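# Cap the empty fixture's plug with a rusty cup

## Task

Take one of the loose rusty steel cups and seat it fully down over the plug of the fixture that has no cup, then release it; every cup already sitting on the other fixtures must remain in place at the end.

## Robot and tools

Robot: two arms, left_arm (on the scene's +y side) and right_arm, each ending in a five-finger hand. The left hand mirrors the right one. Bases in the scene frame: left_arm at (-0.035, +0.251, +0.018) m, right_arm at (-0.014, -0.370, +0.017) m, both turned almost not at all about z. A post stands on the floor behind them. Loose objects may occasionally get nudged by the scene itself.

Frames. Scene frame: origin at table height, halfway between the nominal bases, +x out over the table, +z up. Each arm reports its hand pose in its own base frame. Fixed cameras and the table use the scene frame. Motion offsets use the axes of that arm's current Hand target. The hand point sits 0.15 m out from the wrist flange and 0.05 m in front of the palm. Its +z runs along straight fingers, +y comes out of the palm, +x crosses the palm (away from the thumb on the right hand, toward it on the left). Straight fingertips extend 0.06-0.07 m past the point and lie 0.06 m behind it along -y. A wrist bracket on the little-finger side can strike things.

execute_actions: argument actions is a list of actions; each action is a table of up to 15 rows, one row per 1/30 s step; a shorter table repeats its final row up to step 15. Every row is one flat list of 28 numbers, each in [-1, 1], covering both arms even if one is idle: left dx, dy, dz, rx, ry, rz; left little, ring, middle, index, thumb_bend, thumb_turn, force_limit, speed; then the same fourteen for the right arm. The six pose numbers are offsets, not poses: measured from the Hand target as it stood when the action began (every row counts from that same start, not from the row before), along that target's axes. 1.0 equals 0.6 m for dx/dy/dz or 180 degrees for the rotation vector rx/ry/rz. Zeros request nothing new, but still re-ask the current Hand target. Sending the same offset again moves further. Optional cameras: list of names, ["all"] or []; by default images come only with an empty actions list.

Hand numbers: finger and thumb_bend targets run from +1 (straight/open) to -1 (curled/bent); thumb_turn +1 beside the palm, -1 opposite the fingers. force_limit maps -1..+1 to about 0..10 N fingertip force (0..15 N for the two thumb motors). speed rises linearly from near zero at -1 to full at +0.48 and stays full above; full travel takes 0.49 s. For a soft grip close at speed -0.94 or less. There is no 'no change' value: to keep a hand as is, resend the eight hand numbers of the last row you actually ran for it; before any, use its hand_measured plus hand_force_limit and hand_speed. A motor moves only when its target changes by 0.002 or more; it locks at its target or at the force limit. To grip harder, raise force_limit and send a more-closed target than hand_measured. With the thumb turned in, objects about 0.035-0.065 m thick can be wrapped.

move: target is either one 28-number row or a list of up to 15 rows; every row's offsets count from the Hand targets at the move's start, never from the previous row. speed: path top speed in m/s, 0.002 to 4.3, default 0.25 (turns up to twice that in rad/s), one number or one per target. blend: corner rounding in m, one or per target, 0 = stop at each. blocking=false returns after about 0.5 s while motion continues. Whole move is capped at 10 s. Paths ignore obstacles and the other arm. The result adds a 'move:' line: done, off_target, moving, held or fault, plus limits such as paced (pose clipped) or held (steps withheld).

wait: seconds 0-3600; lets time pass, continues any running move. stop: brakes a running move. zoom_image: camera (cam_head_left, cam_head_right, cam_high, cam_left_wrist, cam_right_wrist) and region [x0, y0, x1, y1] in image pixels, at most 504 by 504. show_instructions: shows reference pages. finished_scene: optional scene=1; ends the episode irreversibly.

Results: end_effector_position (m) and end_effector_quat_wxyz in the arm's base frame; Hand target (the commanded pose after clipping, base of the next offsets); joint positions, velocities (omitted when within noise), torques (numbers 3 and 4 wrap at ±28 N m); hand_measured, hand_stopped_by (moving, target, force, stalled, fault), hand_load_n (positive means pushed open; a lost grip shows as load near 0), hand_force_limit, hand_speed. Action results also list positions at some steps.

Behaviour: orientation commands are clipped each step to 40 degrees from the measured one. Arms commonly rest 1-3 cm (up to 5 cm) short, usually low, without any contact; send the remaining distance as a new offset. Small turns may shift the hand point noticeably. A blocked arm keeps pressing until commanded back past its hand point. Joint ranges (rad): waist ±2.880, shoulder 0 to 3.142, elbow 0 to 3.019, wrist pitch -1.693 to 1.571, yaw ±1.571, roll ±2.094. Long holding or stretching heats motors: MOTOR HOT at 85 °C, at 100 °C the arm goes limp for 30-60 s.

Avoid: dropping or releasing anything still moving, fast impacts, hard pushes on fixed or heavy items, any contact or squeeze between the two hands, excessive finger loads, and anything leaving the table. Dislodging the cups already on fixtures breaks the goal.

Each tool is called after "Call:" as name([rows], argument=value, ...), one row to a line, values as JSON.

Reference images:

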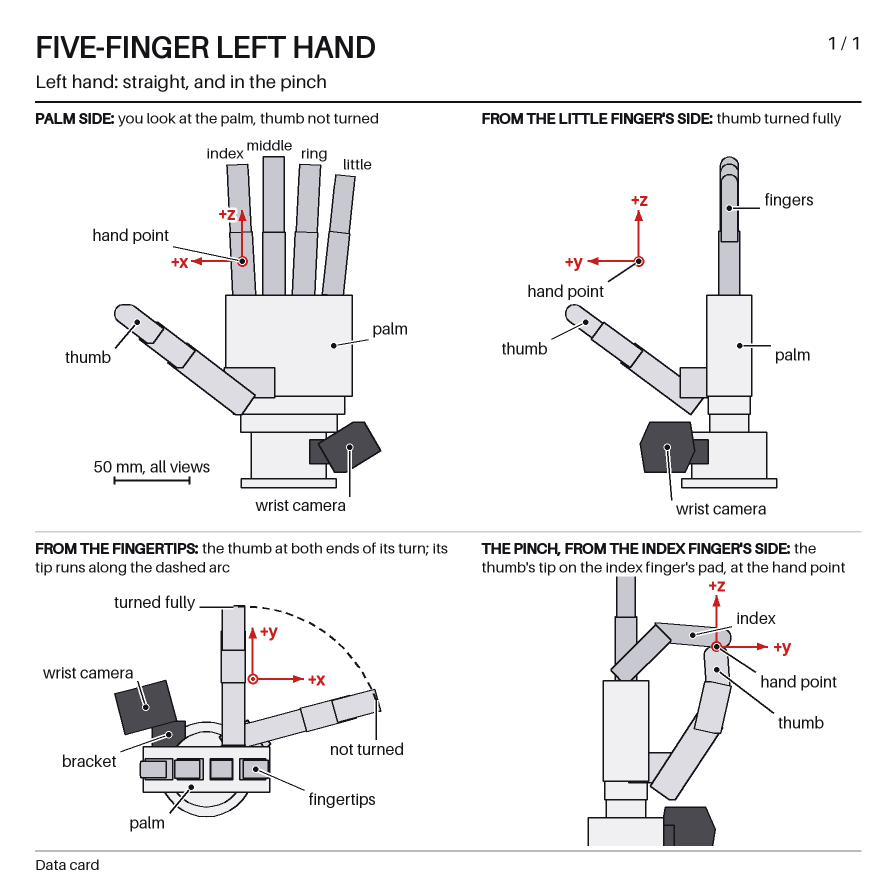

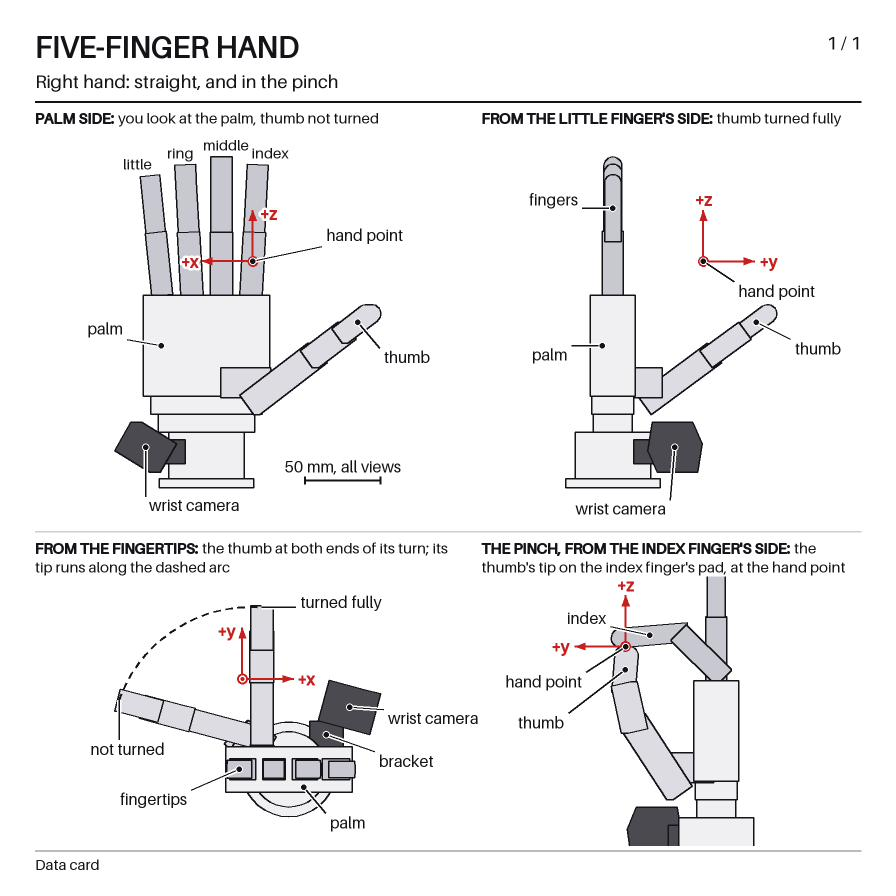

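## Session

Call:
execute_actions(actions=[])

Scene clock: 0.00 s.
left_arm: end_effector_position=(+0.8136, -0.2082, +0.0977) hand_measured=(+1.000, +1.000, +1.000, +1.000, +1.000, +1.000) hand_load_n=(+0.0, +0.0, +0.0, +0.0, +0.0, +0.0) hand_stopped_by=(target, target, target, target, target, target) hand_force_limit=0.00 hand_speed=-0.80 end_effector_quat_wxyz=(+0.199, +0.115, +0.882, -0.411) | right_arm: end_effector_position=(+0.8102, -0.0269, +0.0608) hand_measured=(+1.000, +1.000, +1.000, +1.000, +1.000, +1.000) hand_load_n=(+0.0, +0.0, +0.0, +0.0, +0.0, +0.0) hand_stopped_by=(target, target, target, target, target, target) hand_force_limit=0.00 hand_speed=-0.80 end_effector_quat_wxyz=(+0.340, -0.073, +0.683, -0.643)
Joint positions: left_arm=[-0.126 2.443 2.462 -1.048 0.822 1.463] | right_arm=[0.163 2.322 1.512 0.947 1.137 0.256]
Joint velocities: within noise
Joint torques (N m): no reading
Heat: left arm: hottest shoulder 29 °C; right arm: hottest shoulder 32 °C.
Hand target: left_arm +0.8205, -0.2095, +0.1178; +0.216, +0.123, +0.877, -0.411 | right_arm +0.8202, -0.0255, +0.0932; +0.360, -0.053, +0.676, -0.641

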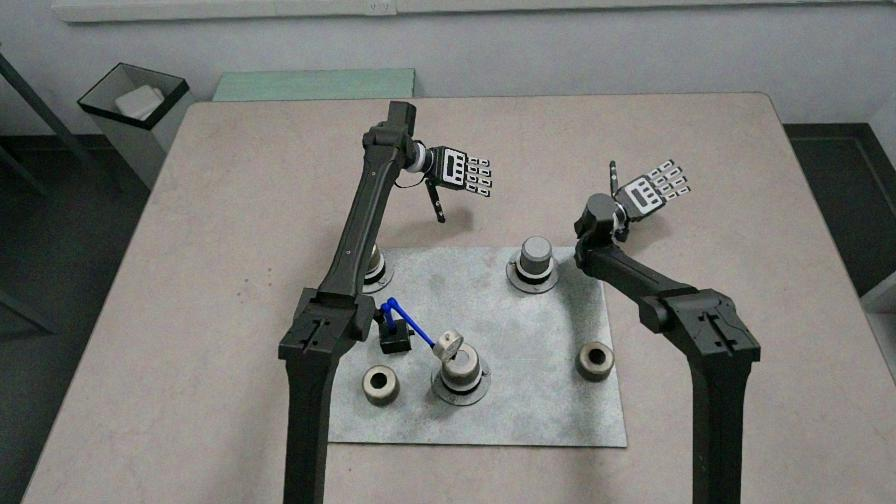

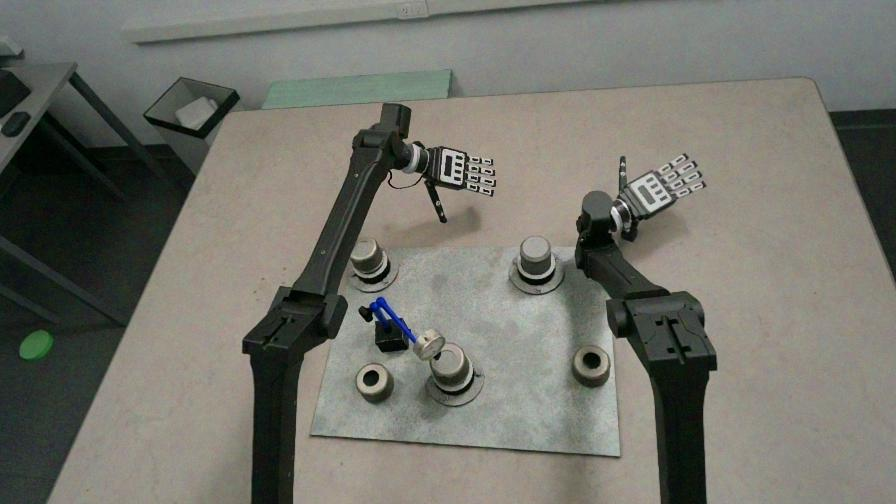

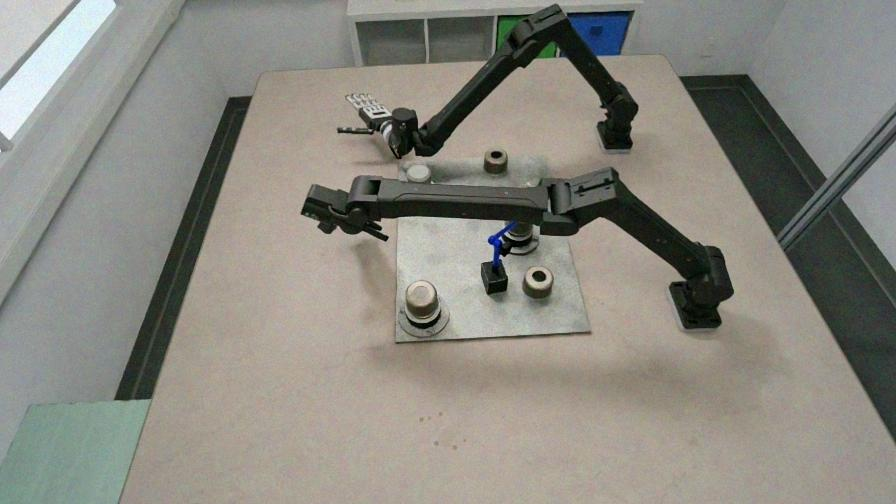

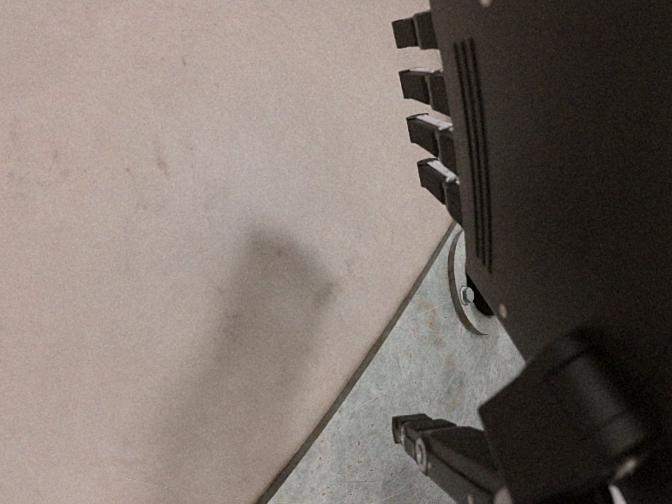

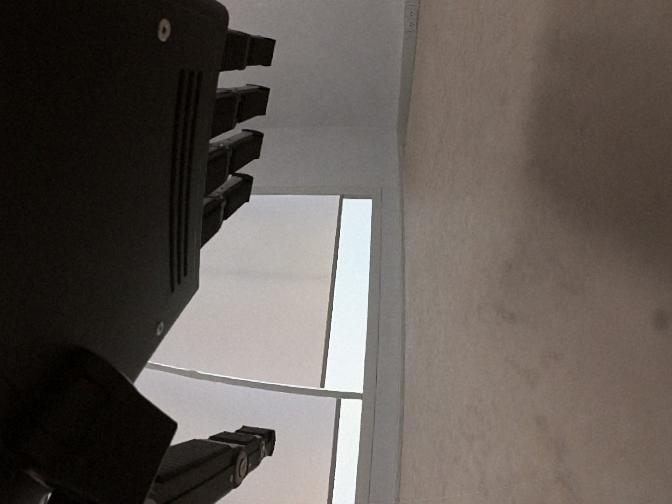

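Call:
zoom_image(camera="cam_head_left", region=[310, 220, 650, 460])

Call:
zoom_image(camera="cam_head_right", region=[300, 220, 640, 460])

Call:
zoom_image(camera="cam_high", region=[380, 130, 620, 350])

Scaled by 1.482 from the camera's image (finer frame: 1280x720).

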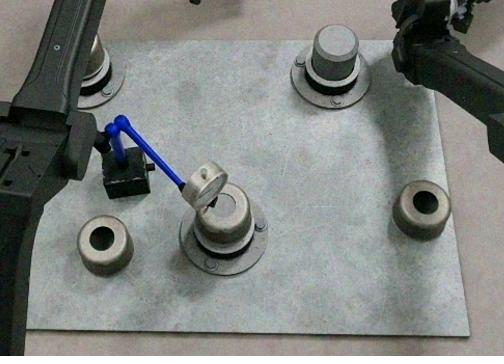

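Scaled by 1.482 from the camera's image (finer frame: 1280x720).

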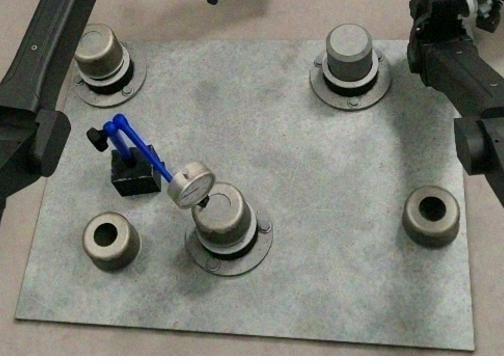

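Scaled by 2.100 from the camera's image (finer frame: 1280x720).

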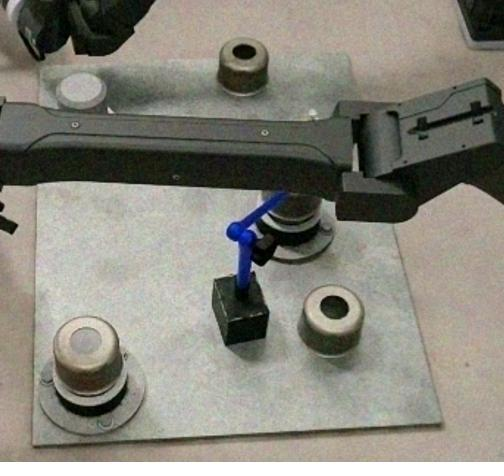

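Call:
move([
  [-0.16,-0.2227,-0.1893,0,0,0,1,1,1,1,1,1,0,-0.8,-0.1047,-0.2262,0.0201,0,0,0,1,1,1,1,1,1,0,-0.8],
  [0.383,0.075,-0.997,-0.16,-0.2227,-0.1893,1,1,1,1,1,1,0,-0.8,-0.1047,-0.2262,0.0201,0,0,0,1,1,1,1,1,1,0,-0.8],
], speed=0.25, blend=0.03, cameras=["all"])

Scene clock: 7.00 s.
left_arm: end_effector_position=(+0.4672, +0.2967, +0.3059) hand_measured=(+1.000, +1.000, +1.000, +1.000, +1.000, +1.000) hand_load_n=(+0.0, +0.0, +0.0, +0.0, +0.0, +0.0) hand_stopped_by=(target, target, target, target, target, target) hand_force_limit=0.00 hand_speed=-0.80 end_effector_quat_wxyz=(+0.379, -0.344, +0.823, -0.248) | right_arm: end_effector_position=(+0.8073, -0.0274, +0.1853) hand_measured=(+1.000, +1.000, +1.000, +1.000, +1.000, +1.000) hand_load_n=(+0.0, +0.0, +0.0, +0.0, +0.0, +0.0) hand_stopped_by=(target, target, target, target, target, target) hand_force_limit=0.00 hand_speed=-0.80 end_effector_quat_wxyz=(+0.331, -0.082, +0.686, -0.643)
Joint positions: left_arm=[0.725 1.437 1.48 -0.914 0.691 1.244] | right_arm=[0.163 2.1 1.52 0.691 1.137 0.256]
Joint torques (N m): left_arm=[-0.21 -13.86 8.98 2.29 0.55 -0.07] | right_arm=[-0.73 -15.91 13.9 0.96 0.02 0.01]
Heat: left arm: hottest shoulder 30 °C; right arm: hottest shoulder 33 °C.
Hand target: left_arm +0.4704, +0.2904, +0.3181; +0.393, -0.332, +0.821, -0.248 | right_arm +0.8202, -0.0253, +0.2432; +0.360, -0.053, +0.676, -0.641
Off the commanded pose: left_arm 0.014 m, 2 deg | right_arm 0.059 m, 5 deg.
elbow stopped short (left arm): the move would have taken joint 3 (elbow) straighter than the controller allows.
move: off_target (left_arm, right_arm)
cam_left_wrist: T_world_to_cam=[[0.21258, -0.81376, 0.54093, -0.02794], [-0.88088, -0.39919, -0.25435, 0.61223], [0.42292, -0.42243, -0.80168, 0.28221]] pos_world=[0.42589, 0.34088, 0.39708]
cam_right_wrist: T_world_to_cam=[[0.1183, -0.0421, -0.99209, 0.08853], [0.45231, 0.89172, 0.0161, -0.33853], [0.88398, -0.45063, 0.12453, -0.63593]] pos_world=[0.7048, 0.01903, 0.17247]

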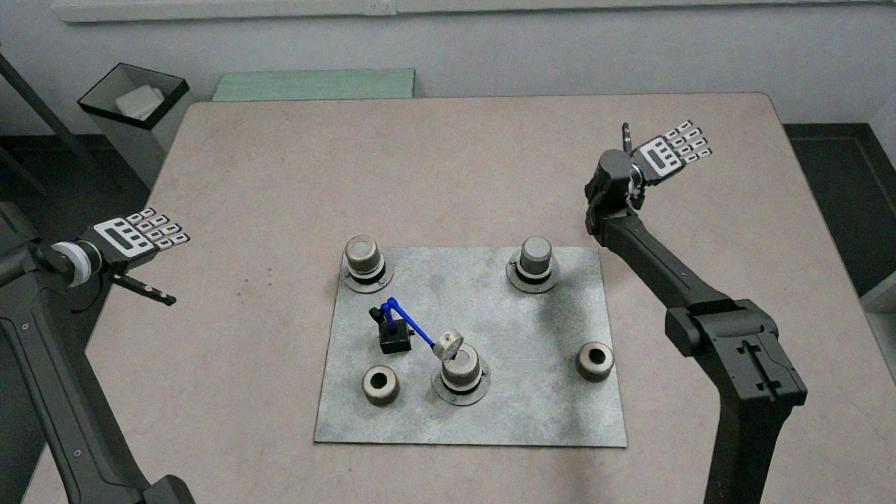

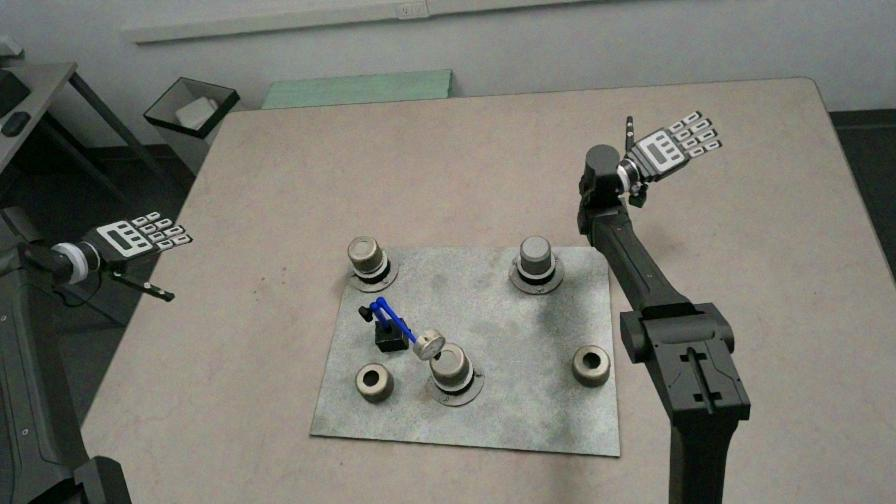

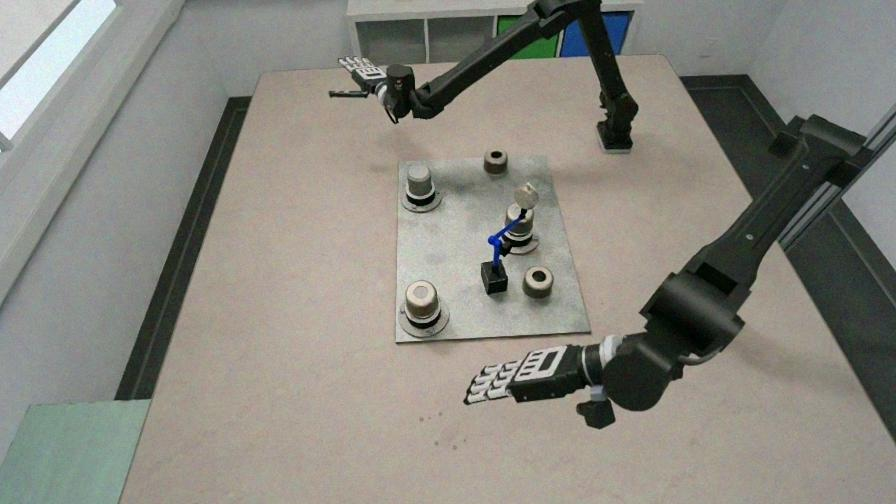

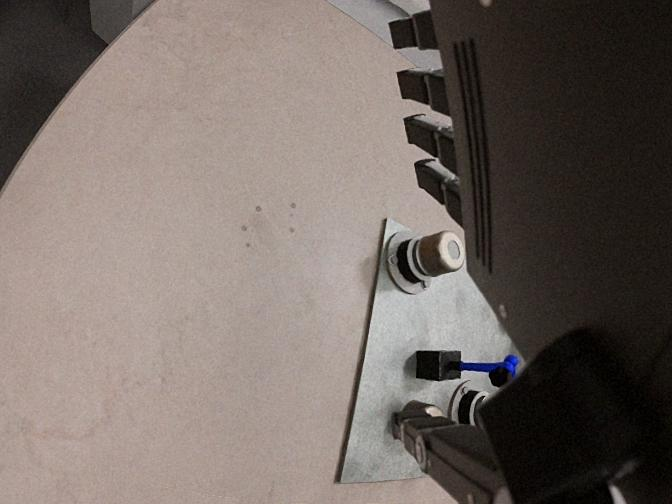

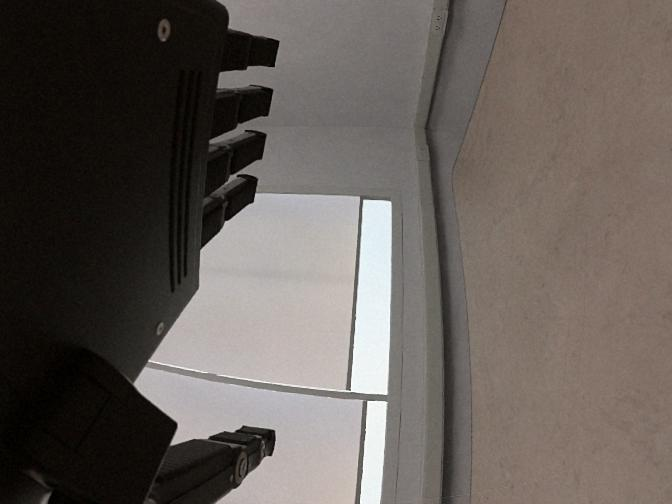

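Call:
zoom_image(camera="cam_head_left", region=[480, 220, 640, 400])

Call:
zoom_image(camera="cam_head_left", region=[330, 220, 500, 420])

Call:
zoom_image(camera="cam_high", region=[390, 135, 560, 345])

Call:
zoom_image(camera="cam_left_wrist", region=[360, 200, 530, 440])

Scaled by 2.800 from the camera's image (finer frame: 1280x720).

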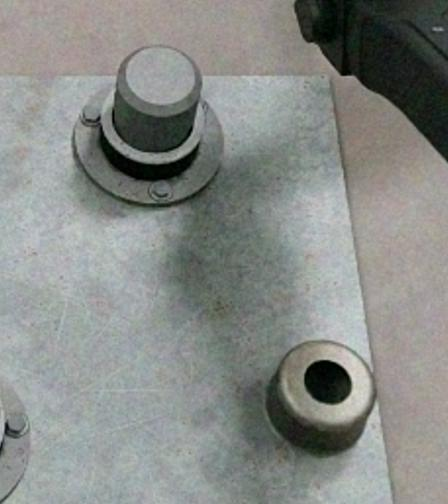

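Scaled by 2.520 from the camera's image (finer frame: 1280x720).

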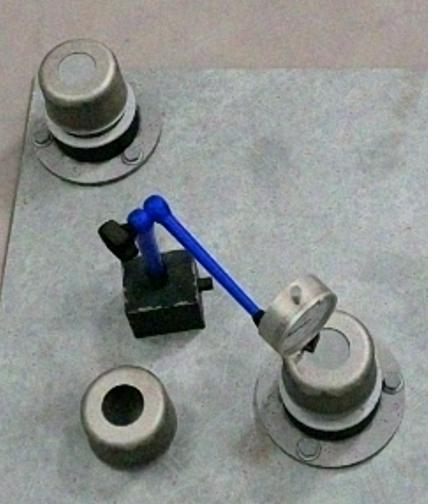

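Scaled by 2.400 from the camera's image (finer frame: 1280x720).

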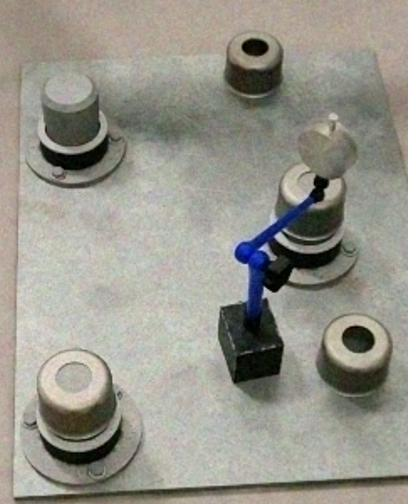

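Scaled by 2.100 from the camera's image (finer frame: 960x720).

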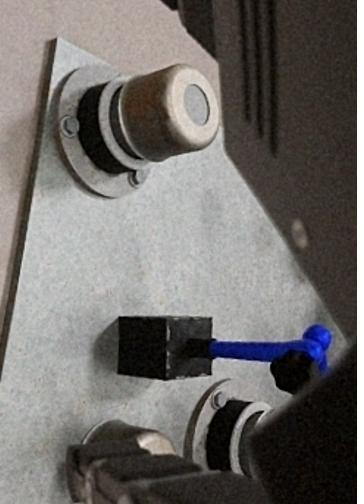

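Call:
move(target=[0,0,0,0,0,0,1,1,1,1,1,1,0,-0.8,0.1528,-0.229,-0.5993,0.2525,-0.4408,-0.5012,1,1,1,1,1,-1,0,-0.2], speed=0.25, cameras=["all"])

Scene clock: 14.03 s.
left_arm: end_effector_position=(+0.4672, +0.2967, +0.3059) hand_measured=(+1.000, +1.000, +1.000, +1.000, +1.000, +1.000) hand_load_n=(+0.0, +0.0, -0.5, +0.0, +0.0, +0.0) hand_stopped_by=(target, target, target, target, target, target) hand_force_limit=0.00 hand_speed=-0.80 end_effector_quat_wxyz=(+0.379, -0.344, +0.823, -0.248) | right_arm: end_effector_position=(+0.5036, +0.1957, +0.2857) hand_measured=(+1.000, +1.000, +1.000, +1.000, +1.000, -1.000) hand_load_n=(+0.0, +0.0, +0.0, +0.0, +0.0, +0.0) hand_stopped_by=(target, target, target, target, target, target) hand_force_limit=0.00 hand_speed=-0.20 end_effector_quat_wxyz=(-0.143, +0.700, +0.135, +0.686)
Joint positions: left_arm=[0.725 1.437 1.48 -0.914 0.691 1.244] | right_arm=[0.529 1.181 0.678 0.485 0.133 -1.552]
Joint torques (N m): left_arm=[0.09 -14.8 8.88 2.36 0.52 -0.02] | right_arm=[-0.09 -5.13 10 1.47 0.02 -0.23]
Heat: left arm: hottest shoulder 30 °C; right arm: hottest shoulder 33 °C.
Hand target: left_arm +0.4704, +0.2904, +0.3181; +0.393, -0.332, +0.821, -0.248 | right_arm +0.5000, +0.2001, +0.2999; -0.143, +0.693, +0.144, +0.692
Off the commanded pose: left_arm 0.014 m, 2 deg | right_arm 0.015 m, 2 deg.
move: off_target (right_arm)
cam_left_wrist: T_world_to_cam=[[0.21258, -0.81376, 0.54093, -0.02794], [-0.88088, -0.39919, -0.25435, 0.61223], [0.42292, -0.42243, -0.80168, 0.28221]] pos_world=[0.42589, 0.34088, 0.39708]
cam_right_wrist: T_world_to_cam=[[0.42663, -0.86583, 0.26141, -0.11877], [-0.36166, -0.42824, -0.82814, 0.50779], [0.82897, 0.25876, -0.49583, -0.21331]] pos_world=[0.41115, 0.16982, 0.3458]

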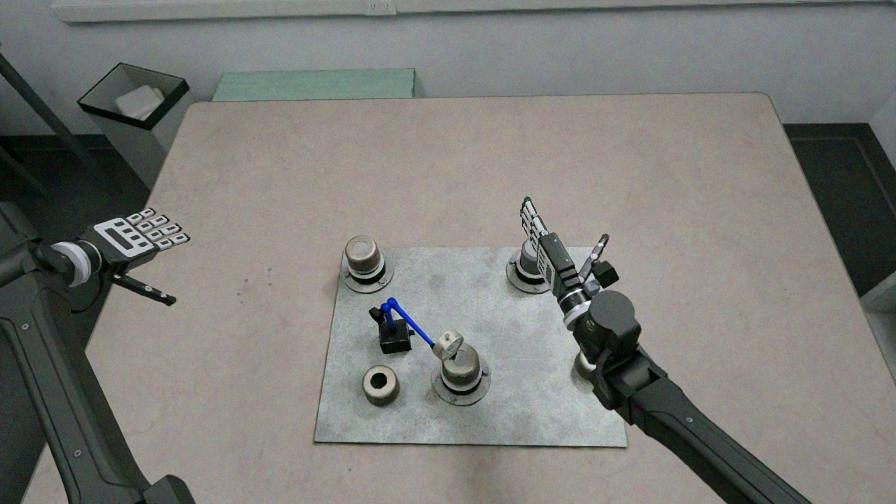

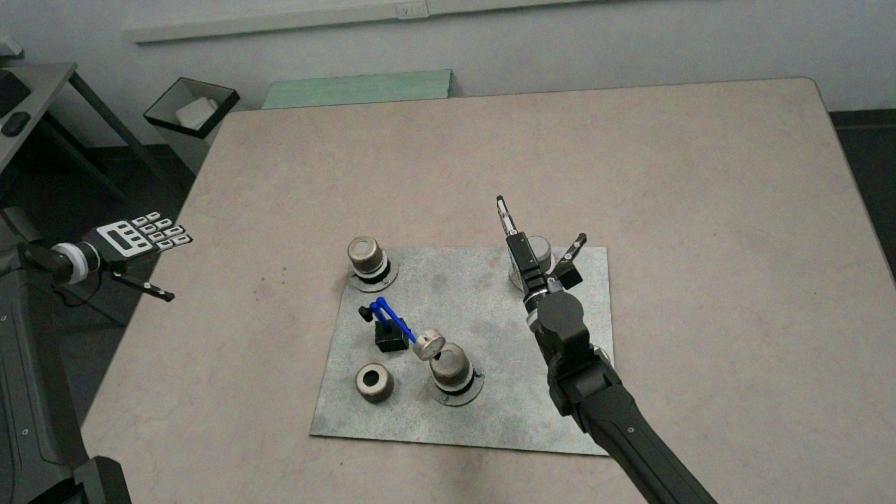

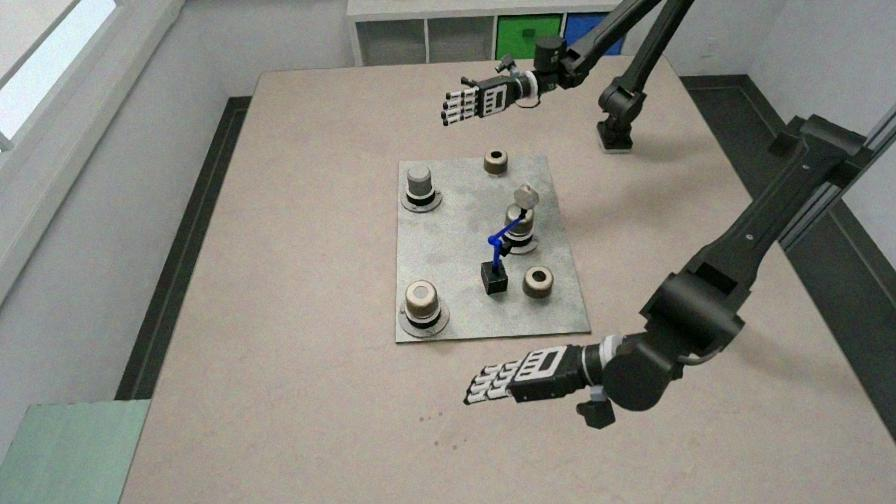

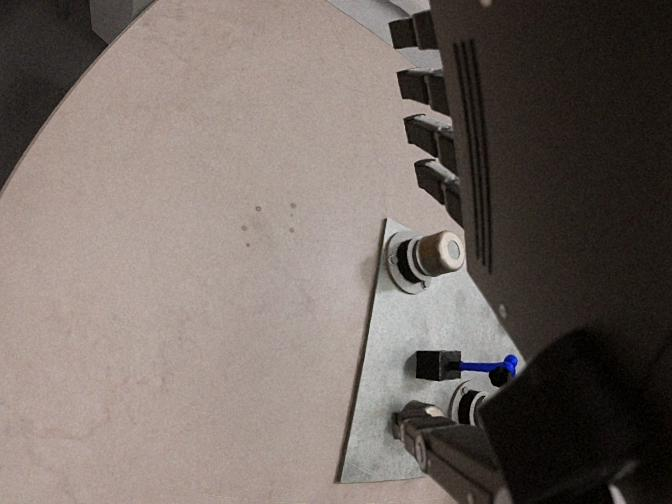

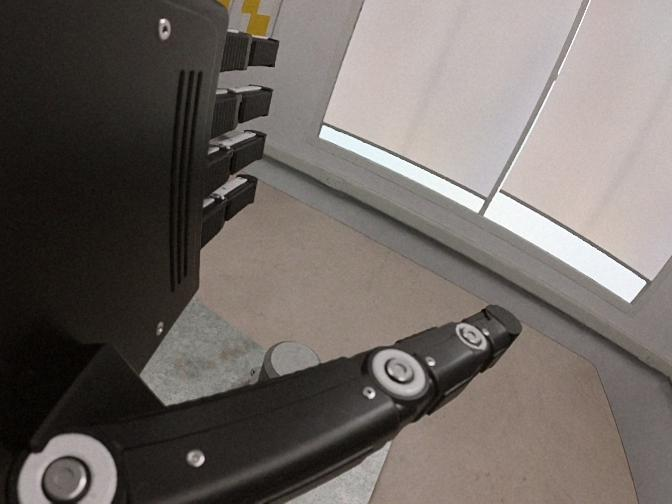

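Call:
move(target=[0,0,0,0,0,0,1,1,1,1,1,1,0,-0.8,-0.0833,0.001,-0.291,0,0,0,1,1,1,1,1,-1,0,-0.2], speed=0.15, cameras=["cam_head_left","cam_head_right","cam_high","cam_right_wrist"])

Scene clock: 16.57 s.
left_arm: end_effector_position=(+0.4672, +0.2967, +0.3059) hand_measured=(+1.000, +1.000, +1.000, +1.000, +1.000, +1.000) hand_load_n=(+0.0, +0.0, +0.0, +0.0, +0.5, +0.0) hand_stopped_by=(target, target, target, target, target, target) hand_force_limit=0.00 hand_speed=-0.80 end_effector_quat_wxyz=(+0.379, -0.344, +0.823, -0.248) | right_arm: end_effector_position=(+0.3406, +0.1253, +0.2507) hand_measured=(+1.000, +1.000, +1.000, +1.000, +1.000, -1.000) hand_load_n=(+0.0, +0.0, +0.0, +0.0, +0.0, +0.0) hand_stopped_by=(target, target, target, target, target, target) hand_force_limit=0.00 hand_speed=-0.20 end_effector_quat_wxyz=(-0.148, +0.690, +0.132, +0.696)
Joint positions: left_arm=[0.725 1.437 1.48 -0.914 0.691 1.244] | right_arm=[0.65 0.538 0.263 0.288 0.252 -1.553]
Joint torques (N m): left_arm=[0.15 -14.68 9.09 2.19 0.52 -0.03] | right_arm=[0.09 1.73 10.48 1.44 0.28 -0.24]
Heat: left arm: hottest shoulder 30 °C; right arm: hottest shoulder 33 °C.
Hand target: left_arm +0.4704, +0.2904, +0.3181; +0.393, -0.332, +0.821, -0.248 | right_arm +0.3401, +0.1300, +0.2501; -0.143, +0.693, +0.144, +0.692
Off the commanded pose: left_arm 0.014 m, 2 deg | right_arm 0.005 m, 2 deg.
move: done
cam_right_wrist: T_world_to_cam=[[0.42192, -0.86904, 0.25836, -0.09834], [-0.33844, -0.41534, -0.84437, 0.38421], [0.8411, 0.26881, -0.46936, -0.08935]] pos_world=[0.24668, 0.09814, 0.30789]

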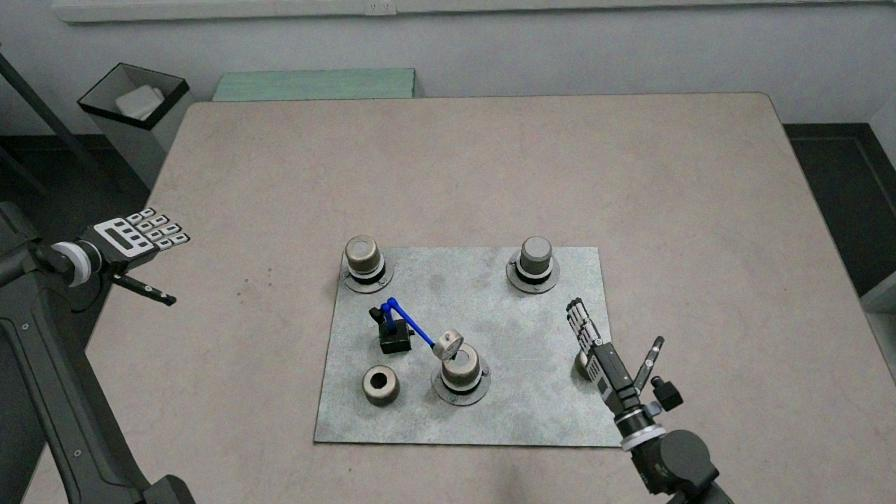

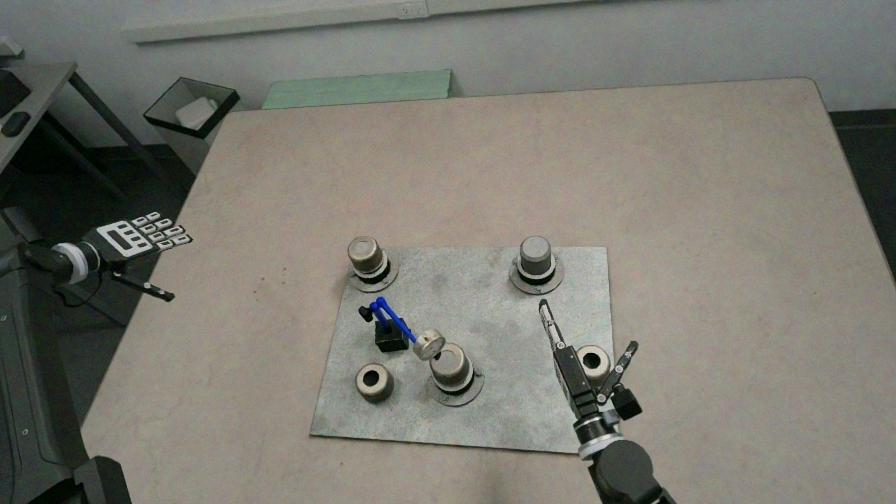

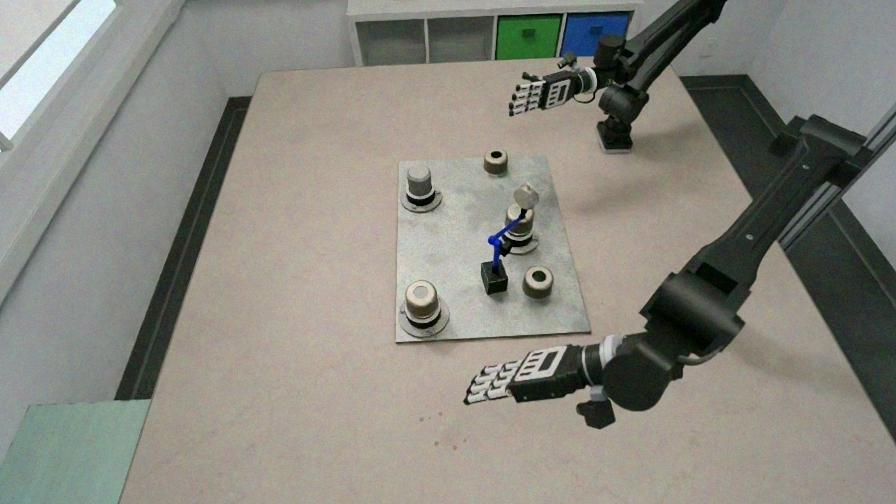

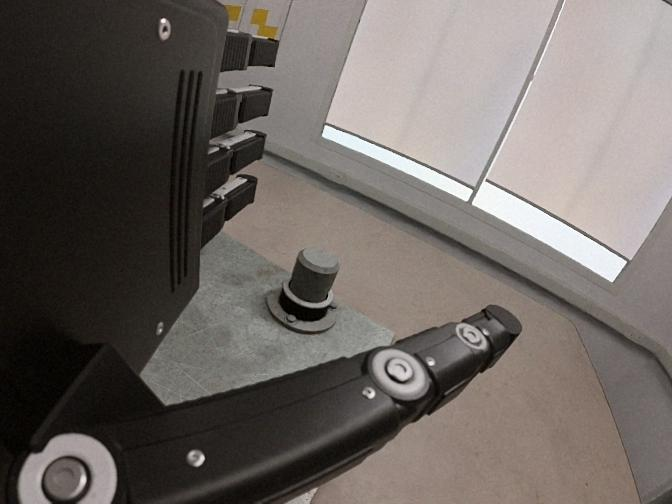

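Call:
move(target=[0,0,0,0,0,0,1,1,1,1,1,1,0,-0.8,-0.1167,-0.034,0.022,-0.2139,0,0,1,1,1,1,1,-1,0,-0.2], speed=0.2, cameras=["cam_head_left","cam_head_right","cam_high","cam_right_wrist"])

Scene clock: 20.07 s.
left_arm: end_effector_position=(+0.4672, +0.2967, +0.3059) hand_measured=(+1.000, +1.000, +1.000, +1.000, +1.000, +1.000) hand_load_n=(+0.0, +0.0, +0.0, +0.0, +0.0, +0.0) hand_stopped_by=(target, target, target, target, target, target) hand_force_limit=0.00 hand_speed=-0.80 end_effector_quat_wxyz=(+0.379, -0.344, +0.823, -0.248) | right_arm: end_effector_position=(+0.3361, +0.1333, +0.1616) hand_measured=(+1.000, +1.000, +1.000, +1.000, +1.000, -1.000) hand_load_n=(+0.0, +0.0, +0.0, +0.0, +0.0, +0.5) hand_stopped_by=(target, target, target, target, target, target) hand_force_limit=0.00 hand_speed=-0.20 end_effector_quat_wxyz=(+0.116, +0.712, -0.077, +0.688)
Joint positions: left_arm=[0.725 1.437 1.48 -0.914 0.691 1.244] | right_arm=[0.976 1.354 0.385 0.888 1.25 -1.553]
Joint torques (N m): left_arm=[0.21 -14.8 9.06 2.13 0.52 -0.06] | right_arm=[0.15 -2.96 10.47 2.37 0.36 -0.17]
Heat: left arm: hottest shoulder 30 °C; right arm: hottest shoulder 33 °C.
Hand target: left_arm +0.4704, +0.2904, +0.3181; +0.393, -0.332, +0.821, -0.248 | right_arm +0.3440, +0.1539, +0.1801; +0.093, +0.701, -0.092, +0.701
Off the commanded pose: left_arm 0.014 m, 2 deg | right_arm 0.029 m, 4 deg.
move: off_target (right_arm)
cam_right_wrist: T_world_to_cam=[[-0.19476, -0.92261, 0.33294, 0.1359], [-0.57232, -0.16877, -0.80248, 0.34979], [0.79657, -0.34684, -0.49516, -0.02835]] pos_world=[0.24924, 0.17458, 0.22142]

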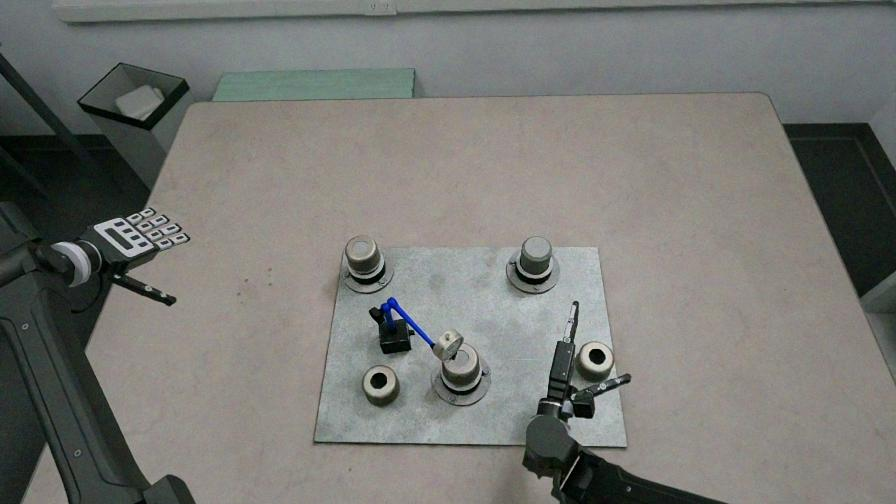

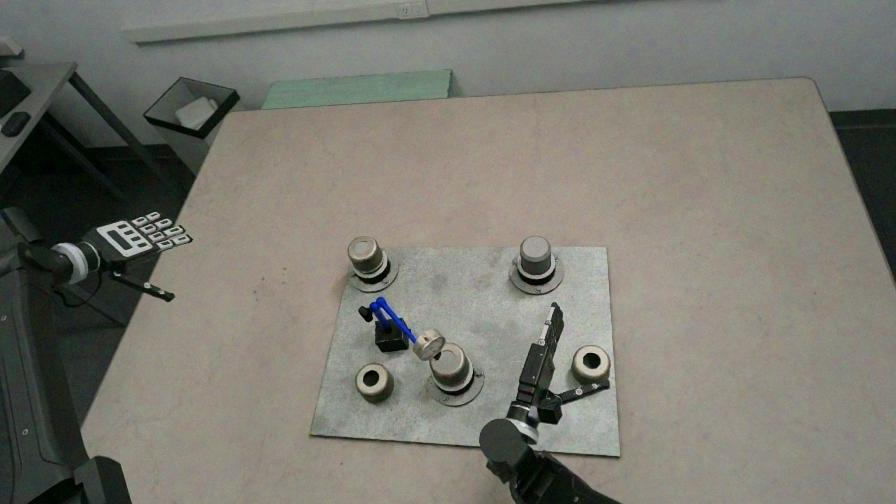

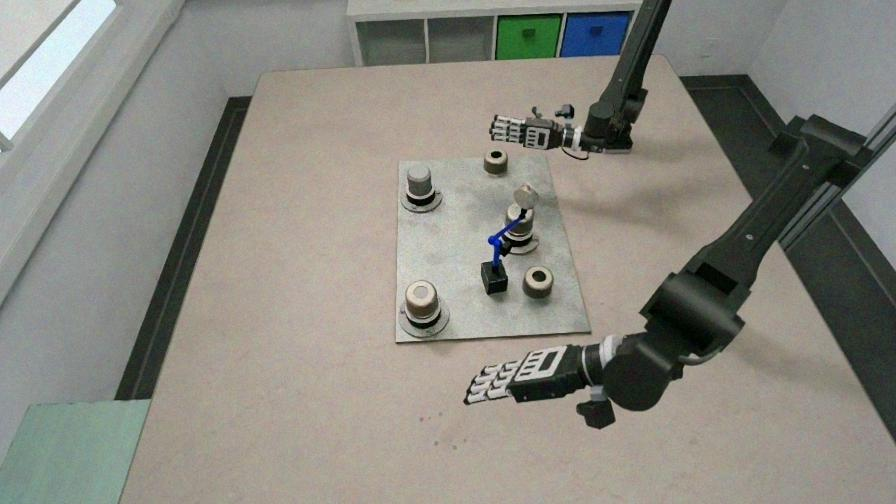

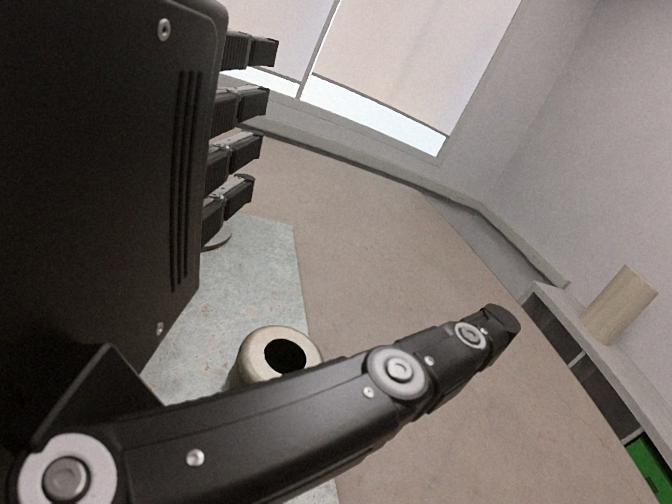

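Call:
move(target=[0,0,0,0,0,0,1,1,1,1,1,1,0,-0.8,-0.1027,-0.0467,0.0065,0,0.008,0.019,1,1,1,1,1,-1,0,-0.2], speed=0.12, cameras=["cam_head_left","cam_head_right","cam_high","cam_right_wrist"])

Scene clock: 22.07 s.
left_arm: end_effector_position=(+0.4672, +0.2967, +0.3059) hand_measured=(+1.000, +1.000, +1.000, +1.000, +1.000, +1.000) hand_load_n=(+0.0, +0.0, +0.0, +0.0, +0.0, +0.0) hand_stopped_by=(target, target, target, target, target, target) hand_force_limit=0.00 hand_speed=-0.80 end_effector_quat_wxyz=(+0.379, -0.344, +0.823, -0.248) | right_arm: end_effector_position=(+0.3490, +0.1609, +0.1073) hand_measured=(+1.000, +1.000, +1.000, +1.000, +1.000, -1.000) hand_load_n=(+0.0, +0.0, +0.0, +0.0, +0.0, +0.0) hand_stopped_by=(target, target, target, target, target, target) hand_force_limit=0.00 hand_speed=-0.20 end_effector_quat_wxyz=(+0.091, +0.698, -0.103, +0.703)
Joint positions: left_arm=[0.725 1.437 1.48 -0.914 0.691 1.244] | right_arm=[0.991 1.676 0.428 1.262 1.266 -1.566]
Joint torques (N m): left_arm=[-0.26 -14.62 9.03 2.21 0.49 -0.05] | right_arm=[0.15 -4.78 7.28 2.32 0.24 -0.27]
Heat: left arm: hottest shoulder 30 °C; right arm: hottest shoulder 33 °C.
Hand target: left_arm +0.4704, +0.2904, +0.3181; +0.393, -0.332, +0.821, -0.248 | right_arm +0.3550, +0.1799, +0.1184; +0.073, +0.689, -0.112, +0.712
Off the commanded pose: left_arm 0.014 m, 2 deg | right_arm 0.023 m, 3 deg.
move: off_target (right_arm)
cam_right_wrist: T_world_to_cam=[[-0.20959, -0.94212, 0.26169, 0.19804], [-0.53194, -0.1147, -0.83898, 0.29931], [0.82044, -0.31504, -0.47711, -0.07127]] pos_world=[0.25919, 0.19846, 0.16529]

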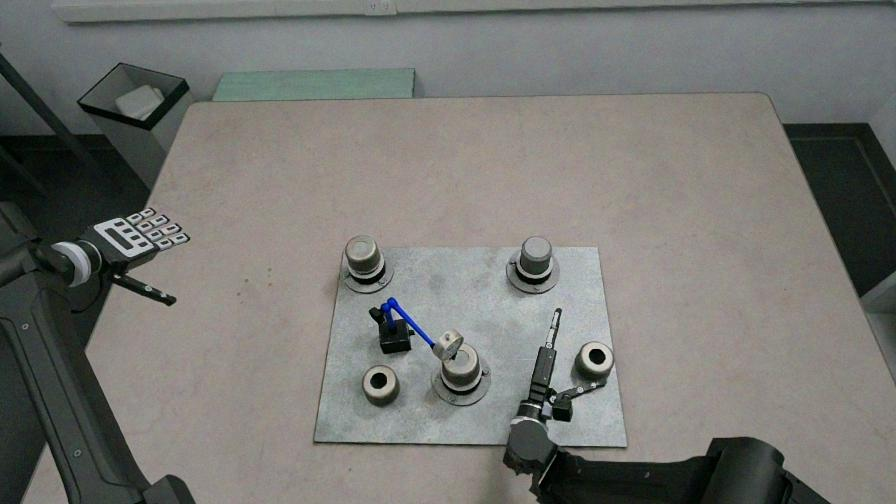

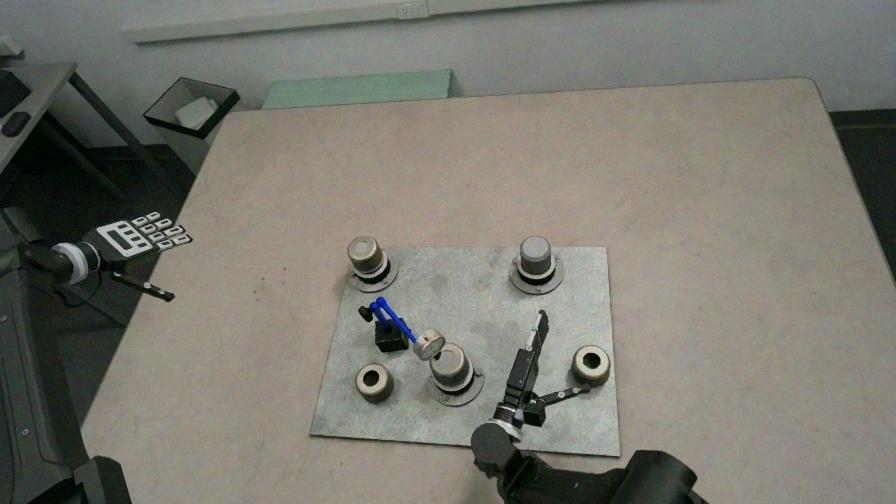

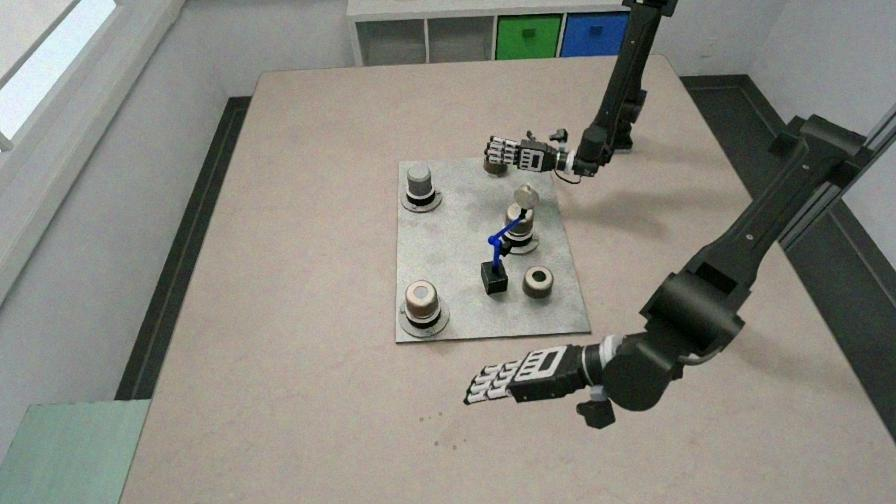

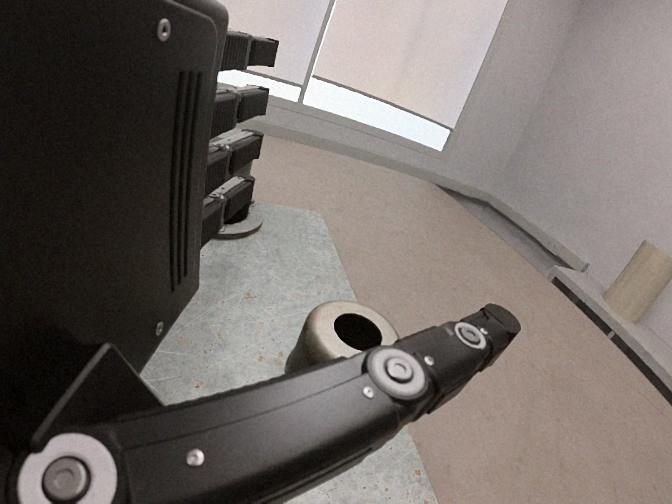

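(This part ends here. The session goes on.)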